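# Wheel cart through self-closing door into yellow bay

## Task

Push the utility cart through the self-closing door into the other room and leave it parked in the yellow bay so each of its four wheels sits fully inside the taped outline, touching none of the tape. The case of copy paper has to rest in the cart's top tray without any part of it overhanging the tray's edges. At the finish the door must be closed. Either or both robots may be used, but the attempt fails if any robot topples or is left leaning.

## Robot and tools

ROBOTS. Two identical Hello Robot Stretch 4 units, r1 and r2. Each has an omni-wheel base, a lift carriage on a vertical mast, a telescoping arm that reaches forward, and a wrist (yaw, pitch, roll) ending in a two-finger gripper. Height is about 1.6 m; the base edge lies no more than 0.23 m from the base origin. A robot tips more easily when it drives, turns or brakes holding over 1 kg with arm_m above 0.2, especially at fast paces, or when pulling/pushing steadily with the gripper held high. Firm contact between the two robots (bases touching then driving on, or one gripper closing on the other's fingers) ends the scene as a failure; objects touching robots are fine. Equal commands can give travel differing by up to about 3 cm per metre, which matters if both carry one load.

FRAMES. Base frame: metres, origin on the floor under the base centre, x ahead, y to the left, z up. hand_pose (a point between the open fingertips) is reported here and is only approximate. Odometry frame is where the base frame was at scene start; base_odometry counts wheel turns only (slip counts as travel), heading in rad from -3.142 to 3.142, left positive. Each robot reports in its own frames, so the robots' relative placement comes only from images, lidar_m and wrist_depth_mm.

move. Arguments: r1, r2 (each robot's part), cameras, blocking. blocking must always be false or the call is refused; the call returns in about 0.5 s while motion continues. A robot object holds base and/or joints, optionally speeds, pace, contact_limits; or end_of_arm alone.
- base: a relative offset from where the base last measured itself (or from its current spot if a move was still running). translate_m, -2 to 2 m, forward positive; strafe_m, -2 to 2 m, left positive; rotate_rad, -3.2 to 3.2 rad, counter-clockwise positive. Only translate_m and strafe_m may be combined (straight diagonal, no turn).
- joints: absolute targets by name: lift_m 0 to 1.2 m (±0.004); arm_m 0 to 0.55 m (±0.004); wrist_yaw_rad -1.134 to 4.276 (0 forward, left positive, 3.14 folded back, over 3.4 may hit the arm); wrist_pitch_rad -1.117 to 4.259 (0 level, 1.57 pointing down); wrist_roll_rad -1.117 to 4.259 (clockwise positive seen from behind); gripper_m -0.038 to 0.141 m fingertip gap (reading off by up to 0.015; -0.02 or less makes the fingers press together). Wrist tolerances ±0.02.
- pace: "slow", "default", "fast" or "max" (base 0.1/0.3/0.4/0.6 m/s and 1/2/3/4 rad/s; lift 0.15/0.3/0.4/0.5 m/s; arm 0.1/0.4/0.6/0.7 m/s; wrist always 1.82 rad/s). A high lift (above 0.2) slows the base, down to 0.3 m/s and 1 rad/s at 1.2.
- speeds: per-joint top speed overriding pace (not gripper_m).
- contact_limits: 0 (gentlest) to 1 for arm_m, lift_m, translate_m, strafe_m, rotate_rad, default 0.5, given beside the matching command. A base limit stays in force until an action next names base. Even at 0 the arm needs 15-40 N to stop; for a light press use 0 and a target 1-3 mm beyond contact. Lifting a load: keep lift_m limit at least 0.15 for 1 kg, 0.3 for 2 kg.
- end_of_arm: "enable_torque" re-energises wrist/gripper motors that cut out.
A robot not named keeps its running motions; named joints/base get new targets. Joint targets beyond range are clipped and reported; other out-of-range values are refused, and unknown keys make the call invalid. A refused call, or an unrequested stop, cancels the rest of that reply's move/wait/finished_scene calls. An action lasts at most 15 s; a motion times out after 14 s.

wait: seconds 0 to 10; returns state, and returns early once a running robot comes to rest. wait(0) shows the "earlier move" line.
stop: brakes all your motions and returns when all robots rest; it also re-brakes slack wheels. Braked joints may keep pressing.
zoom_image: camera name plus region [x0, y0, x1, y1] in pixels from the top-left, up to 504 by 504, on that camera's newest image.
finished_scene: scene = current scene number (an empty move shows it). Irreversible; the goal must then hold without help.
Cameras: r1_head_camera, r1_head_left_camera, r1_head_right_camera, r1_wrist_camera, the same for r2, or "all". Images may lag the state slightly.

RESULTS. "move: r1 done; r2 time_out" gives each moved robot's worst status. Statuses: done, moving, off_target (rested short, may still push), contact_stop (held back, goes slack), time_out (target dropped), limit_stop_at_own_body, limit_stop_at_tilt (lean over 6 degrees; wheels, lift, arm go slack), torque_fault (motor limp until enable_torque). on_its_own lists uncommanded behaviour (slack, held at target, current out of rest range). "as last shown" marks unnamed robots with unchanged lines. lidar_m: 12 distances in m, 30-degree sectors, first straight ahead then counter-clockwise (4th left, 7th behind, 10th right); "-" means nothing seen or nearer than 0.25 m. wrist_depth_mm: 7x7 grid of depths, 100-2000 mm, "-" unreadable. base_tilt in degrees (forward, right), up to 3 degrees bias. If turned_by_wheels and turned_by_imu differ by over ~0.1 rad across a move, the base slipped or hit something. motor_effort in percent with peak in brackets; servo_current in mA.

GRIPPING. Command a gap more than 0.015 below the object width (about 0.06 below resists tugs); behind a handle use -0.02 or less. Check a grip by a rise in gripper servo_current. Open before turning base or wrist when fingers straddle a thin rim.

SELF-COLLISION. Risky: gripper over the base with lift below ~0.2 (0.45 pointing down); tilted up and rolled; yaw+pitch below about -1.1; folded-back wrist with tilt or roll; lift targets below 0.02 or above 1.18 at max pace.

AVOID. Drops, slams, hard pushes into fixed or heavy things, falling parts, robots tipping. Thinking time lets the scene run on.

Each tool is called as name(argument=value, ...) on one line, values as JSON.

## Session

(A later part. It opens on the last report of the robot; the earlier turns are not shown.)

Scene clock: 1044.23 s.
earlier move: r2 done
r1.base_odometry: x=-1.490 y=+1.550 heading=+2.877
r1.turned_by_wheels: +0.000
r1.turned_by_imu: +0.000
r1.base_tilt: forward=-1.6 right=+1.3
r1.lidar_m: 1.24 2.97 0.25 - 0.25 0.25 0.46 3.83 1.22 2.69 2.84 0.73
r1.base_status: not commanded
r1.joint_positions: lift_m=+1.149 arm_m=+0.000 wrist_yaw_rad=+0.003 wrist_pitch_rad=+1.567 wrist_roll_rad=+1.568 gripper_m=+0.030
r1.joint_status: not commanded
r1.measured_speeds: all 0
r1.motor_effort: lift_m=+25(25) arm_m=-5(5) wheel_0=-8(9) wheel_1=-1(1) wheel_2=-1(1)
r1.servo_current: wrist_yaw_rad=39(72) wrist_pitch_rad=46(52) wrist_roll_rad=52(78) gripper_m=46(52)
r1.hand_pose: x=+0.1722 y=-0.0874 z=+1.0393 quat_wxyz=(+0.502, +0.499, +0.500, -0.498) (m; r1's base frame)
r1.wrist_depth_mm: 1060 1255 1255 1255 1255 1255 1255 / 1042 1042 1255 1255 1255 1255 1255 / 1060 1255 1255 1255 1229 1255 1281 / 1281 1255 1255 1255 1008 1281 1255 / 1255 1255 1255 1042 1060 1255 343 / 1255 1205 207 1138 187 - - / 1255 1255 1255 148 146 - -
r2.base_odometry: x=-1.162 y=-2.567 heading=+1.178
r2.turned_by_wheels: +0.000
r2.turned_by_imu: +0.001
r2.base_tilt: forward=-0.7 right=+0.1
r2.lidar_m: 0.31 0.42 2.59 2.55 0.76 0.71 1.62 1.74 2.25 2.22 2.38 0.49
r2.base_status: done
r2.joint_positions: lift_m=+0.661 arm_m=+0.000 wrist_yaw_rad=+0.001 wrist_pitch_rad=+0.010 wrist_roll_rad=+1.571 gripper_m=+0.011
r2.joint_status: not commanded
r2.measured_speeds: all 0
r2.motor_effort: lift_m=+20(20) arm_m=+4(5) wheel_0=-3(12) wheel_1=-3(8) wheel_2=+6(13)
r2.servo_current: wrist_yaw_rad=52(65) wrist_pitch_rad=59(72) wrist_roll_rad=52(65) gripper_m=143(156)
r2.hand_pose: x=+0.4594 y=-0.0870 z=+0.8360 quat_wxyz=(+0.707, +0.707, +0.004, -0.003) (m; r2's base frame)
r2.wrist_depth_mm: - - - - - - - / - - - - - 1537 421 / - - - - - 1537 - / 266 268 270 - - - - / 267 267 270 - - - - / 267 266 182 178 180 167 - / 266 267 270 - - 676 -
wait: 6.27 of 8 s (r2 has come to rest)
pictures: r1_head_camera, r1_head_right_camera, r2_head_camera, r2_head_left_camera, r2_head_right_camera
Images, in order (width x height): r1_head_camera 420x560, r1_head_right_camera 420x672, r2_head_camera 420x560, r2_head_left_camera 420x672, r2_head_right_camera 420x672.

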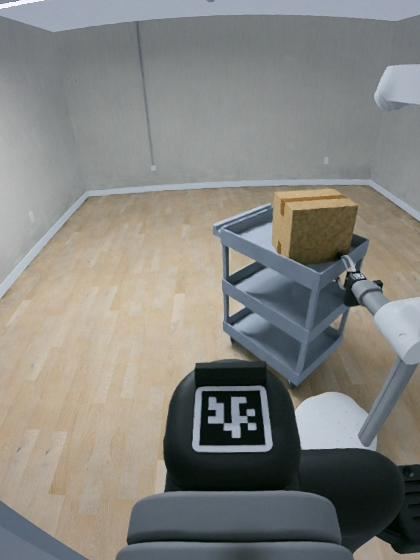

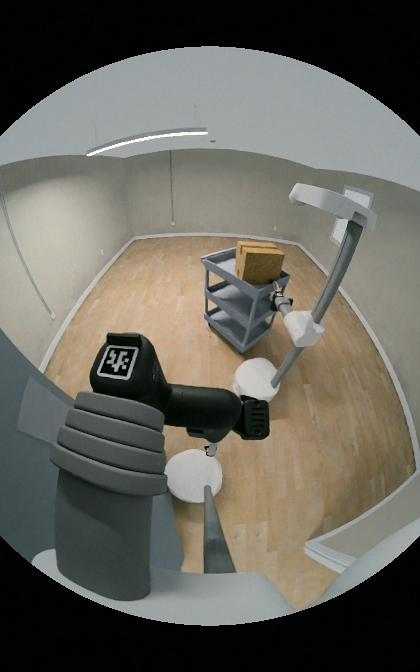

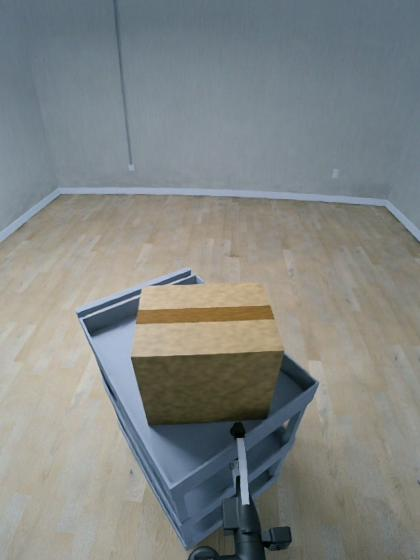

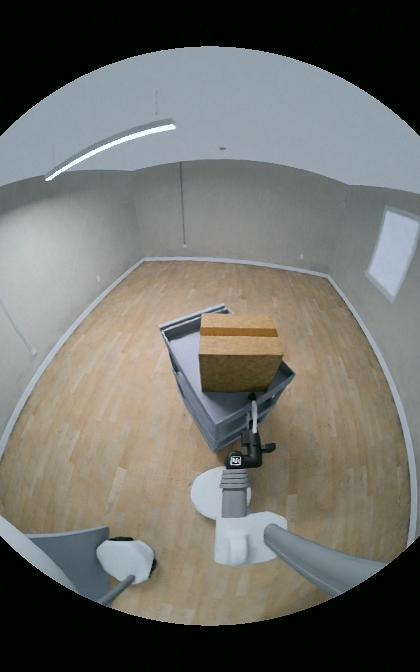

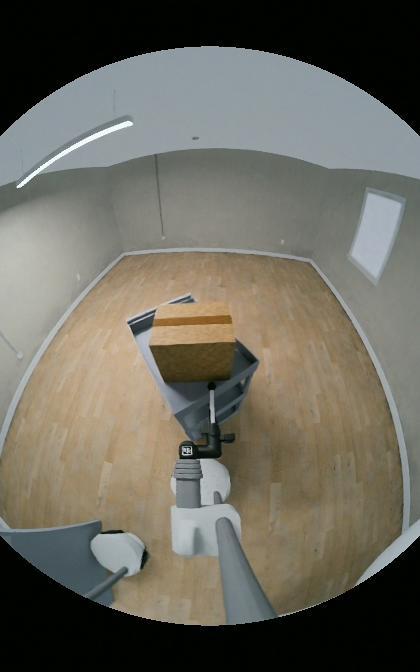

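move(blocking=false, r2={"base":{"rotate_rad":-0.5},"pace":"slow"})

wait(seconds=3)

wait(seconds=1, cameras=["r1_head_camera","r2_head_camera","r2_wrist_camera"])

Scene clock: 1061.57 s.
move: r2 moving
r1: as last shown
r1.lidar_m: 1.26 2.97 0.25 - 0.25 0.25 0.43 3.85 1.21 2.69 2.83 0.72
r1.servo_current: wrist_yaw_rad=59(59) wrist_pitch_rad=39(46) wrist_roll_rad=59(59) gripper_m=52(52)
r1.wrist_depth_mm: 1042 1229 1255 1255 1281 1281 1255 / 1042 1060 1229 1281 1255 1229 1255 / 1060 1281 1255 1255 1229 1255 1255 / 1229 1229 1229 1255 1025 1255 1255 / 1255 1255 1255 1060 1042 1255 345 / 1255 1255 208 1160 187 - - / 1255 1255 1255 148 146 - -
r2.base_odometry: x=-1.162 y=-2.567 heading=+1.054
r2.turned_by_wheels: -0.124
r2.turned_by_imu: -0.119
r2.base_tilt: forward=-0.6 right=+0.1
r2.lidar_m: 0.28 0.33 2.62 2.54 0.92 0.71 1.62 1.67 2.28 2.21 2.28 0.51
r2.base_status: rotate_rad moving
r2.joint_positions: lift_m=+0.661 arm_m=+0.000 wrist_yaw_rad=+0.013 wrist_pitch_rad=+0.010 wrist_roll_rad=+1.571 gripper_m=+0.011
r2.joint_status: not commanded
r2.measured_speeds: translate_m=+0.000 strafe_m=+0.000 rotate_rad=-0.494 lift_m=+0.000 arm_m=+0.000 wrist_yaw_rad=+0.005 wrist_pitch_rad=+0.000 wrist_roll_rad=+0.000
r2.motor_effort: lift_m=+20(20) arm_m=+4(4) wheel_0=+13(16) wheel_1=+8(9) wheel_2=+16(17)
r2.servo_current: wrist_yaw_rad=72(72) wrist_pitch_rad=59(65) wrist_roll_rad=46(59) gripper_m=143(150)
r2.hand_pose: x=+0.4604 y=-0.0836 z=+0.8360 quat_wxyz=(+0.707, +0.707, +0.008, +0.001) (m; r2's base frame)
r2.wrist_depth_mm: - - - - - 1499 1078 / - - - - - 1576 421 / - - - - - 1576 459 / 273 276 277 - - 1708 - / 270 271 273 - - - - / 266 267 183 181 179 167 - / 263 263 265 - - 168 -
pictures: none

Scene clock: 1063.23 s.
earlier move: r2 done
r1.base_odometry: x=-1.490 y=+1.550 heading=+2.877
r1.turned_by_wheels: +0.000
r1.turned_by_imu: +0.000
r1.base_tilt: forward=-1.5 right=+1.2
r1.lidar_m: 1.35 3.00 0.25 - 0.25 0.25 0.45 3.87 1.20 2.69 2.83 0.74
r1.base_status: not commanded
r1.joint_positions: lift_m=+1.149 arm_m=+0.000 wrist_yaw_rad=+0.003 wrist_pitch_rad=+1.567 wrist_roll_rad=+1.568 gripper_m=+0.030
r1.joint_status: not commanded
r1.measured_speeds: all 0
r1.motor_effort: lift_m=+25(25) arm_m=-5(5) wheel_0=-9(9) wheel_1=-1(1) wheel_2=-1(1)
r1.servo_current: wrist_yaw_rad=59(59) wrist_pitch_rad=39(52) wrist_roll_rad=46(65) gripper_m=52(52)
r1.hand_pose: x=+0.1722 y=-0.0874 z=+1.0393 quat_wxyz=(+0.502, +0.499, +0.500, -0.498) (m; r1's base frame)
r1.wrist_depth_mm: 1025 1281 1281 1255 1255 1255 1255 / 1042 1042 1229 1255 1255 1229 1255 / 1060 1255 1281 1229 1255 1229 1255 / 1255 1255 1229 1229 1025 1255 1255 / 1229 1281 1229 1060 1042 1255 347 / 1255 1255 207 1138 187 - - / 1229 1255 1281 148 146 - -
r2.base_odometry: x=-1.162 y=-2.567 heading=+0.678
r2.turned_by_wheels: -0.376
r2.turned_by_imu: -0.369
r2.base_tilt: forward=-0.6 right=+0.1
r2.lidar_m: 0.25 0.32 3.16 2.55 2.53 0.74 0.75 1.63 1.73 2.24 2.20 0.47
r2.base_status: done
r2.joint_positions: lift_m=+0.661 arm_m=+0.000 wrist_yaw_rad=-0.002 wrist_pitch_rad=+0.010 wrist_roll_rad=+1.571 gripper_m=+0.011
r2.joint_status: not commanded
r2.measured_speeds: translate_m=+0.000 strafe_m=+0.000 rotate_rad=+0.000 lift_m=+0.000 arm_m=+0.000 wrist_yaw_rad=+0.000 wrist_pitch_rad=+0.000 wrist_roll_rad=-0.002
r2.motor_effort: lift_m=+20(20) arm_m=+4(4) wheel_0=+1(18) wheel_1=+5(18) wheel_2=+1(18)
r2.servo_current: wrist_yaw_rad=39(143) wrist_pitch_rad=59(65) wrist_roll_rad=39(65) gripper_m=143(156)
r2.hand_pose: x=+0.4590 y=-0.0881 z=+0.8360 quat_wxyz=(+0.707, +0.707, +0.003, -0.004) (m; r2's base frame)
r2.wrist_depth_mm: - - - - - 1537 1098 / - - - - - 1576 1138 / - - - - - 1576 449 / - - - - - 1618 473 / 287 289 289 - 234 1618 - / 264 265 182 169 175 166 - / 248 243 241 - 143 - -
wait: 1.67 of 3 s (r2 has come to rest)
pictures: none

Scene clock: 1064.23 s.
r1.base_odometry: x=-1.490 y=+1.550 heading=+2.877
r1.turned_by_wheels: +0.000
r1.turned_by_imu: +0.000
r1.base_tilt: forward=-1.6 right=+1.3
r1.lidar_m: 1.33 3.02 0.25 - 0.25 0.25 0.46 3.86 1.20 2.71 2.85 0.73
r1.base_status: not commanded
r1.joint_positions: lift_m=+1.149 arm_m=+0.000 wrist_yaw_rad=+0.003 wrist_pitch_rad=+1.567 wrist_roll_rad=+1.568 gripper_m=+0.030
r1.joint_status: not commanded
r1.measured_speeds: all 0
r1.motor_effort: lift_m=+25(25) arm_m=-4(5) wheel_0=-9(9) wheel_1=-1(1) wheel_2=-1(1)
r1.servo_current: wrist_yaw_rad=59(59) wrist_pitch_rad=39(52) wrist_roll_rad=52(65) gripper_m=46(52)
r1.hand_pose: x=+0.1722 y=-0.0874 z=+1.0393 quat_wxyz=(+0.502, +0.499, +0.500, -0.498) (m; r1's base frame)
r1.wrist_depth_mm: 1042 1255 1255 1255 1255 1255 1255 / 1025 1042 1255 1255 1255 1229 1255 / 1025 1255 1255 1255 1255 1255 1229 / 1255 1255 1255 1229 1042 1255 1205 / 1229 1281 1281 1042 1042 1281 345 / 1205 1255 206 1138 187 - - / 1255 1229 1255 147 146 - -
r2.base_odometry: x=-1.162 y=-2.567 heading=+0.678
r2.turned_by_wheels: +0.000
r2.turned_by_imu: +0.000
r2.base_tilt: forward=-0.7 right=+0.1
r2.lidar_m: 0.25 0.31 3.15 2.57 2.53 0.71 0.74 1.63 1.76 2.23 2.20 0.48
r2.base_status: done
r2.joint_positions: lift_m=+0.661 arm_m=+0.000 wrist_yaw_rad=-0.002 wrist_pitch_rad=+0.010 wrist_roll_rad=+1.571 gripper_m=+0.011
r2.joint_status: not commanded
r2.measured_speeds: all 0
r2.motor_effort: lift_m=+20(20) arm_m=+4(4) wheel_0=+1(18) wheel_1=+5(18) wheel_2=+1(18)
r2.servo_current: wrist_yaw_rad=52(143) wrist_pitch_rad=59(65) wrist_roll_rad=52(65) gripper_m=137(156)
r2.hand_pose: x=+0.4590 y=-0.0881 z=+0.8360 quat_wxyz=(+0.707, +0.707, +0.003, -0.004) (m; r2's base frame)
r2.wrist_depth_mm: - - - - - 1576 1118 / - - - - - 1618 1118 / - - - - - 1576 445 / - - - - - 1576 473 / 286 287 289 - 234 1576 - / 266 265 181 169 176 166 - / 247 243 240 - 143 - -
wait: 1.00 s; at rest by 0.27 s
pictures: r1_head_camera, r2_head_camera, r2_wrist_camera
Images, in order (width x height): r1_head_camera 420x560, r2_head_camera 420x560, r2_wrist_camera 616x392.

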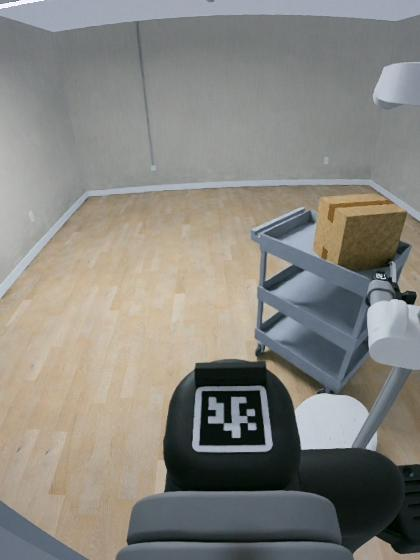

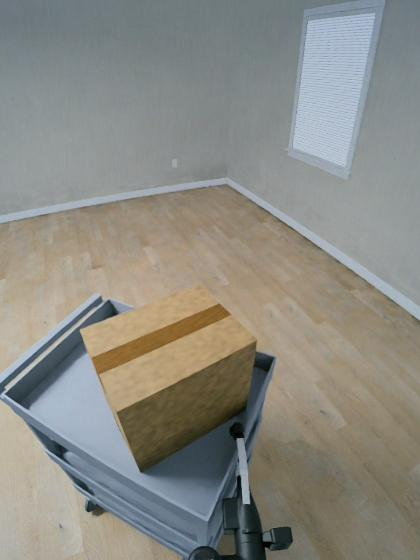

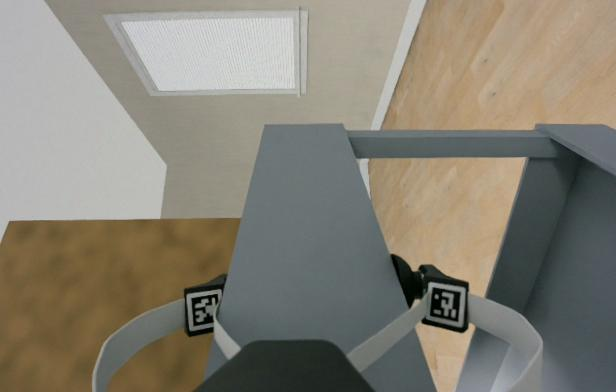

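move(blocking=false, r2={"base":{"rotate_rad":0.5},"pace":"slow"})

wait(seconds=3)

move(blocking=false, r2={"base":{"translate_m":1.0},"joints":{"wrist_yaw_rad":-0.6},"speeds":{"wrist_yaw_rad":0.07},"pace":"slow"})

wait(seconds=9)

wait(seconds=4, cameras=["r1_head_camera","r2_head_camera","r2_wrist_camera"])

Scene clock: 1074.80 s.
move: r2 moving
r1: as last shown
r1.lidar_m: 1.32 3.01 0.25 - 0.25 0.25 0.43 3.87 1.22 2.70 2.82 0.71
r1.motor_effort: lift_m=+25(25) arm_m=-5(5) wheel_0=-8(9) wheel_1=-1(1) wheel_2=-1(1)
r1.servo_current: wrist_yaw_rad=59(65) wrist_pitch_rad=39(46) wrist_roll_rad=39(65) gripper_m=46(52)
r1.wrist_depth_mm: 1025 1255 1255 1229 1281 1255 1255 / 1042 1042 1255 1229 1255 1255 1255 / 1042 1229 1255 1255 1229 1229 1229 / 1255 1255 1255 1229 1060 1255 1255 / 1255 1229 1255 1042 1060 1281 347 / 1281 1255 206 1182 188 - - / 1255 1255 1255 147 147 - -
r2.base_odometry: x=-1.162 y=-2.568 heading=+0.801
r2.turned_by_wheels: +0.123
r2.turned_by_imu: +0.119
r2.base_tilt: forward=-0.6 right=+0.1
r2.lidar_m: 0.25 0.33 2.94 2.52 2.54 0.73 0.79 1.62 1.84 2.22 2.21 0.42
r2.base_status: rotate_rad moving
r2.joint_positions: lift_m=+0.661 arm_m=+0.000 wrist_yaw_rad=-0.014 wrist_pitch_rad=+0.010 wrist_roll_rad=+1.571 gripper_m=+0.011
r2.joint_status: not commanded
r2.measured_speeds: translate_m=-0.001 strafe_m=-0.001 rotate_rad=+0.499 lift_m=+0.000 arm_m=+0.000 wrist_yaw_rad=+0.000 wrist_pitch_rad=+0.000 wrist_roll_rad=+0.000
r2.motor_effort: lift_m=+20(20) arm_m=+4(4) wheel_0=-18(18) wheel_1=-9(9) wheel_2=-17(18)
r2.servo_current: wrist_yaw_rad=65(85) wrist_pitch_rad=59(65) wrist_roll_rad=52(59) gripper_m=137(143)
r2.hand_pose: x=+0.4580 y=-0.0915 z=+0.8360 quat_wxyz=(+0.707, +0.707, -0.001, -0.009) (m; r2's base frame)
r2.wrist_depth_mm: - - - - - 1537 1098 / - - - - - 1618 1098 / - - - - - 1576 449 / - - - - - 1576 488 / 276 277 279 - 211 564 - / 258 260 181 166 176 161 - / 247 243 156 - - - -
pictures: none

Scene clock: 1076.00 s.
earlier move: r2 done
r1.base_odometry: x=-1.490 y=+1.550 heading=+2.877
r1.turned_by_wheels: +0.000
r1.turned_by_imu: +0.000
r1.base_tilt: forward=-1.6 right=+1.3
r1.lidar_m: 1.26 2.99 0.25 - 0.25 0.25 0.46 3.87 1.21 2.69 2.83 0.73
r1.base_status: not commanded
r1.joint_positions: lift_m=+1.149 arm_m=+0.000 wrist_yaw_rad=+0.003 wrist_pitch_rad=+1.567 wrist_roll_rad=+1.568 gripper_m=+0.030
r1.joint_status: not commanded
r1.measured_speeds: all 0
r1.motor_effort: lift_m=+25(25) arm_m=-5(5) wheel_0=-9(9) wheel_1=-1(1) wheel_2=-1(1)
r1.servo_current: wrist_yaw_rad=46(72) wrist_pitch_rad=39(52) wrist_roll_rad=52(65) gripper_m=52(52)
r1.hand_pose: x=+0.1722 y=-0.0874 z=+1.0393 quat_wxyz=(+0.502, +0.499, +0.500, -0.498) (m; r1's base frame)
r1.wrist_depth_mm: 1060 1281 1255 1281 1229 1229 1255 / 1042 1078 1229 1229 1229 1255 1255 / 1078 1255 1255 1255 1281 1229 1255 / 1229 1255 1255 1255 1025 1255 1229 / 1255 1255 1255 1025 1042 1255 345 / 1255 1281 208 1118 187 - - / 1281 1255 1229 148 146 - -
r2.base_odometry: x=-1.162 y=-2.568 heading=+1.177
r2.turned_by_wheels: +0.376
r2.turned_by_imu: +0.365
r2.base_tilt: forward=-0.6 right=+0.1
r2.lidar_m: 0.36 3.23 2.58 2.53 0.76 0.73 1.63 1.72 2.24 2.20 2.38 0.43
r2.base_status: done
r2.joint_positions: lift_m=+0.661 arm_m=+0.000 wrist_yaw_rad=+0.003 wrist_pitch_rad=+0.010 wrist_roll_rad=+1.570 gripper_m=+0.011
r2.joint_status: not commanded
r2.measured_speeds: all 0
r2.motor_effort: lift_m=+20(20) arm_m=+4(4) wheel_0=-3(18) wheel_1=-3(10) wheel_2=-5(18)
r2.servo_current: wrist_yaw_rad=59(85) wrist_pitch_rad=59(65) wrist_roll_rad=46(65) gripper_m=130(143)
r2.hand_pose: x=+0.4595 y=-0.0866 z=+0.8360 quat_wxyz=(+0.707, +0.707, +0.005, -0.003) (m; r2's base frame)
r2.wrist_depth_mm: - - - - - 1537 421 / - - - - - 1537 - / 237 239 241 - - - - / 248 251 253 - - - - / 262 265 262 185 - - - / 276 273 181 180 177 167 - / 291 293 293 - - 683 -
wait: 1.20 of 3 s (r2 has come to rest)
pictures: none

Scene clock: 1076.50 s.
move: r2 moving
r1: as last shown
r1.lidar_m: 1.30 2.97 0.25 - 0.25 0.25 0.46 3.86 1.21 2.68 2.84 0.74
r1.motor_effort: lift_m=+25(25) arm_m=-5(5) wheel_0=-8(9) wheel_1=-1(1) wheel_2=-1(1)
r1.servo_current: wrist_yaw_rad=52(72) wrist_pitch_rad=39(46) wrist_roll_rad=46(59) gripper_m=52(52)
r1.wrist_depth_mm: 1060 1255 1281 1281 1255 1255 1229 / 1042 1078 1229 1255 1255 1229 1229 / 1060 1255 1255 1255 1229 1255 1255 / 1229 1255 1255 1255 1025 1281 1255 / 1229 1255 1229 1025 1060 1255 345 / 1255 1255 208 1138 186 - - / 1255 1229 1255 147 146 - -
r2.base_odometry: x=-1.158 y=-2.556 heading=+1.177
r2.turned_by_wheels: +0.000
r2.turned_by_imu: +0.000
r2.base_tilt: forward=-0.7 right=+0.1
r2.lidar_m: 0.35 3.25 2.58 2.54 0.74 0.72 1.64 1.74 2.25 2.22 2.40 0.43
r2.base_status: translate_m moving
r2.joint_positions: lift_m=+0.661 arm_m=+0.000 wrist_yaw_rad=-0.028 wrist_pitch_rad=+0.010 wrist_roll_rad=+1.570 gripper_m=+0.011
r2.joint_status: wrist_yaw_rad moving
r2.measured_speeds: translate_m=+0.049 strafe_m=+0.000 rotate_rad=-0.001 lift_m=+0.000 arm_m=+0.000 wrist_yaw_rad=-0.084 wrist_pitch_rad=+0.000 wrist_roll_rad=+0.000
r2.motor_effort: lift_m=+20(20) arm_m=+4(4) wheel_0=+8(10) wheel_1=+6(8) wheel_2=-13(13)
r2.servo_current: wrist_yaw_rad=72(111) wrist_pitch_rad=59(65) wrist_roll_rad=33(52) gripper_m=130(137)
r2.hand_pose: x=+0.4567 y=-0.0955 z=+0.8360 quat_wxyz=(+0.707, +0.707, -0.006, -0.014) (m; r2's base frame)
r2.wrist_depth_mm: - - - - - 1499 407 / - - - - - 1576 452 / 244 244 245 - - - - / 250 253 255 - - - - / 260 265 265 - - - - / 273 271 182 180 178 166 - / 286 286 290 - - 732 -
pictures: none

Scene clock: 1085.50 s.
earlier move: r2 moving
r1.base_odometry: x=-1.490 y=+1.550 heading=+2.877
r1.turned_by_wheels: +0.000
r1.turned_by_imu: -0.001
r1.base_tilt: forward=-1.6 right=+1.2
r1.lidar_m: 1.51 2.98 0.25 - 0.25 0.25 0.47 3.89 1.23 2.70 2.84 1.57
r1.base_status: not commanded
r1.joint_positions: lift_m=+1.149 arm_m=+0.000 wrist_yaw_rad=+0.003 wrist_pitch_rad=+1.567 wrist_roll_rad=+1.568 gripper_m=+0.030
r1.joint_status: not commanded
r1.measured_speeds: all 0
r1.motor_effort: lift_m=+25(25) arm_m=-5(5) wheel_0=-8(9) wheel_1=-1(1) wheel_2=-1(1)
r1.servo_current: wrist_yaw_rad=46(72) wrist_pitch_rad=39(52) wrist_roll_rad=52(85) gripper_m=46(52)
r1.hand_pose: x=+0.1722 y=-0.0874 z=+1.0393 quat_wxyz=(+0.502, +0.499, +0.500, -0.498) (m; r1's base frame)
r1.wrist_depth_mm: 1255 1229 1281 1281 1255 1255 1255 / 1229 1229 1255 1229 1281 1229 1281 / 1255 1255 1229 1229 1229 1255 1255 / 1255 1255 1255 1229 1042 1205 1229 / 1255 1281 1255 1060 1042 1229 343 / 1281 1255 207 1160 187 - - / 1255 1229 1229 147 146 - -
r2.base_odometry: x=-0.817 y=-1.736 heading=+1.177
r2.turned_by_wheels: +0.000
r2.turned_by_imu: +0.003
r2.base_tilt: forward=-0.7 right=+0.1
r2.lidar_m: 0.29 3.14 2.45 2.42 2.66 1.51 1.73 2.72 2.37 2.30 0.45 0.33
r2.base_status: translate_m moving
r2.joint_positions: lift_m=+0.661 arm_m=+0.000 wrist_yaw_rad=-0.600 wrist_pitch_rad=+0.011 wrist_roll_rad=+1.571 gripper_m=+0.011
r2.joint_status: all done
r2.measured_speeds: translate_m=+0.101 strafe_m=+0.001 rotate_rad=-0.005 lift_m=+0.000 arm_m=+0.000 wrist_yaw_rad=+0.000 wrist_pitch_rad=+0.000 wrist_roll_rad=+0.000
r2.motor_effort: lift_m=+20(20) arm_m=+4(4) wheel_0=+5(12) wheel_1=+5(9) wheel_2=-10(13)
r2.servo_current: wrist_yaw_rad=46(124) wrist_pitch_rad=59(65) wrist_roll_rad=52(59) gripper_m=130(143)
r2.hand_pose: x=+0.3596 y=-0.2349 z=+0.8360 quat_wxyz=(+0.674, +0.677, -0.205, -0.212) (m; r2's base frame)
r2.wrist_depth_mm: - - - - - 1537 1098 / - - - - - 1537 415 / - - - - - 1576 459 / 271 273 276 - - 1661 - / 268 270 271 - - - - / 264 265 182 178 178 167 - / 259 259 262 - - 683 -
wait: 9.00 s; no rest
pictures: none

Scene clock: 1087.27 s.
earlier move: r2 done
r1.base_odometry: x=-1.490 y=+1.550 heading=+2.877
r1.turned_by_wheels: +0.000
r1.turned_by_imu: +0.000
r1.base_tilt: forward=-1.6 right=+1.3
r1.lidar_m: 1.61 3.03 0.25 - 0.25 0.25 0.48 3.88 1.21 2.69 2.84 1.66
r1.base_status: not commanded
r1.joint_positions: lift_m=+1.149 arm_m=+0.000 wrist_yaw_rad=+0.003 wrist_pitch_rad=+1.567 wrist_roll_rad=+1.568 gripper_m=+0.030
r1.joint_status: not commanded
r1.measured_speeds: all 0
r1.motor_effort: lift_m=+25(25) arm_m=-4(5) wheel_0=-9(9) wheel_1=-1(1) wheel_2=-1(1)
r1.servo_current: wrist_yaw_rad=52(72) wrist_pitch_rad=46(52) wrist_roll_rad=59(85) gripper_m=46(52)
r1.hand_pose: x=+0.1722 y=-0.0874 z=+1.0393 quat_wxyz=(+0.502, +0.499, +0.500, -0.498) (m; r1's base frame)
r1.wrist_depth_mm: 1255 1255 1229 1255 1255 1229 1255 / 1255 1281 1255 1255 1281 1255 1255 / 1255 1255 1255 1255 1229 1281 1255 / 1255 1255 1255 1308 1042 1229 1281 / 1308 1229 1255 1042 1042 1255 347 / 1255 1255 207 1138 187 - - / 1281 1255 1229 148 146 - -
r2.base_odometry: x=-0.779 y=-1.644 heading=+1.177
r2.turned_by_wheels: +0.000
r2.turned_by_imu: +0.000
r2.base_tilt: forward=-0.7 right=+0.1
r2.lidar_m: 0.31 3.11 2.46 2.42 2.62 1.60 1.75 2.83 2.36 2.33 0.46 0.31
r2.base_status: done
r2.joint_positions: lift_m=+0.661 arm_m=+0.000 wrist_yaw_rad=-0.600 wrist_pitch_rad=+0.011 wrist_roll_rad=+1.571 gripper_m=+0.011
r2.joint_status: all done
r2.measured_speeds: all 0
r2.motor_effort: lift_m=+20(20) arm_m=+5(5) wheel_0=+4(12) wheel_1=+4(9) wheel_2=-7(13)
r2.servo_current: wrist_yaw_rad=33(124) wrist_pitch_rad=59(65) wrist_roll_rad=59(65) gripper_m=137(143)
r2.hand_pose: x=+0.3596 y=-0.2349 z=+0.8360 quat_wxyz=(+0.674, +0.677, -0.205, -0.212) (m; r2's base frame)
r2.wrist_depth_mm: - - - - - - - / - - - - - 1576 424 / - - - - - 1576 473 / 268 271 270 - - 1808 - / 266 267 268 - 206 - - / 264 265 182 178 178 168 - / 262 263 265 - - 683 -
wait: 1.77 of 4 s (r2 has come to rest)
pictures: r1_head_camera, r2_head_camera, r2_wrist_camera
Images, in order (width x height): r1_head_camera 420x560, r2_head_camera 420x560, r2_wrist_camera 616x392.

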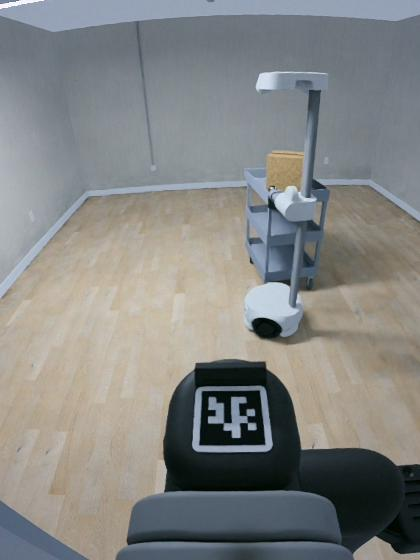

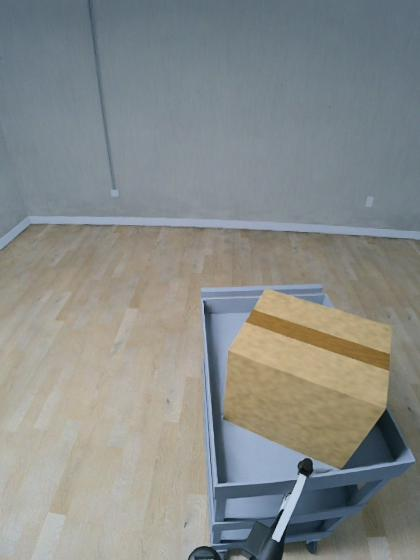

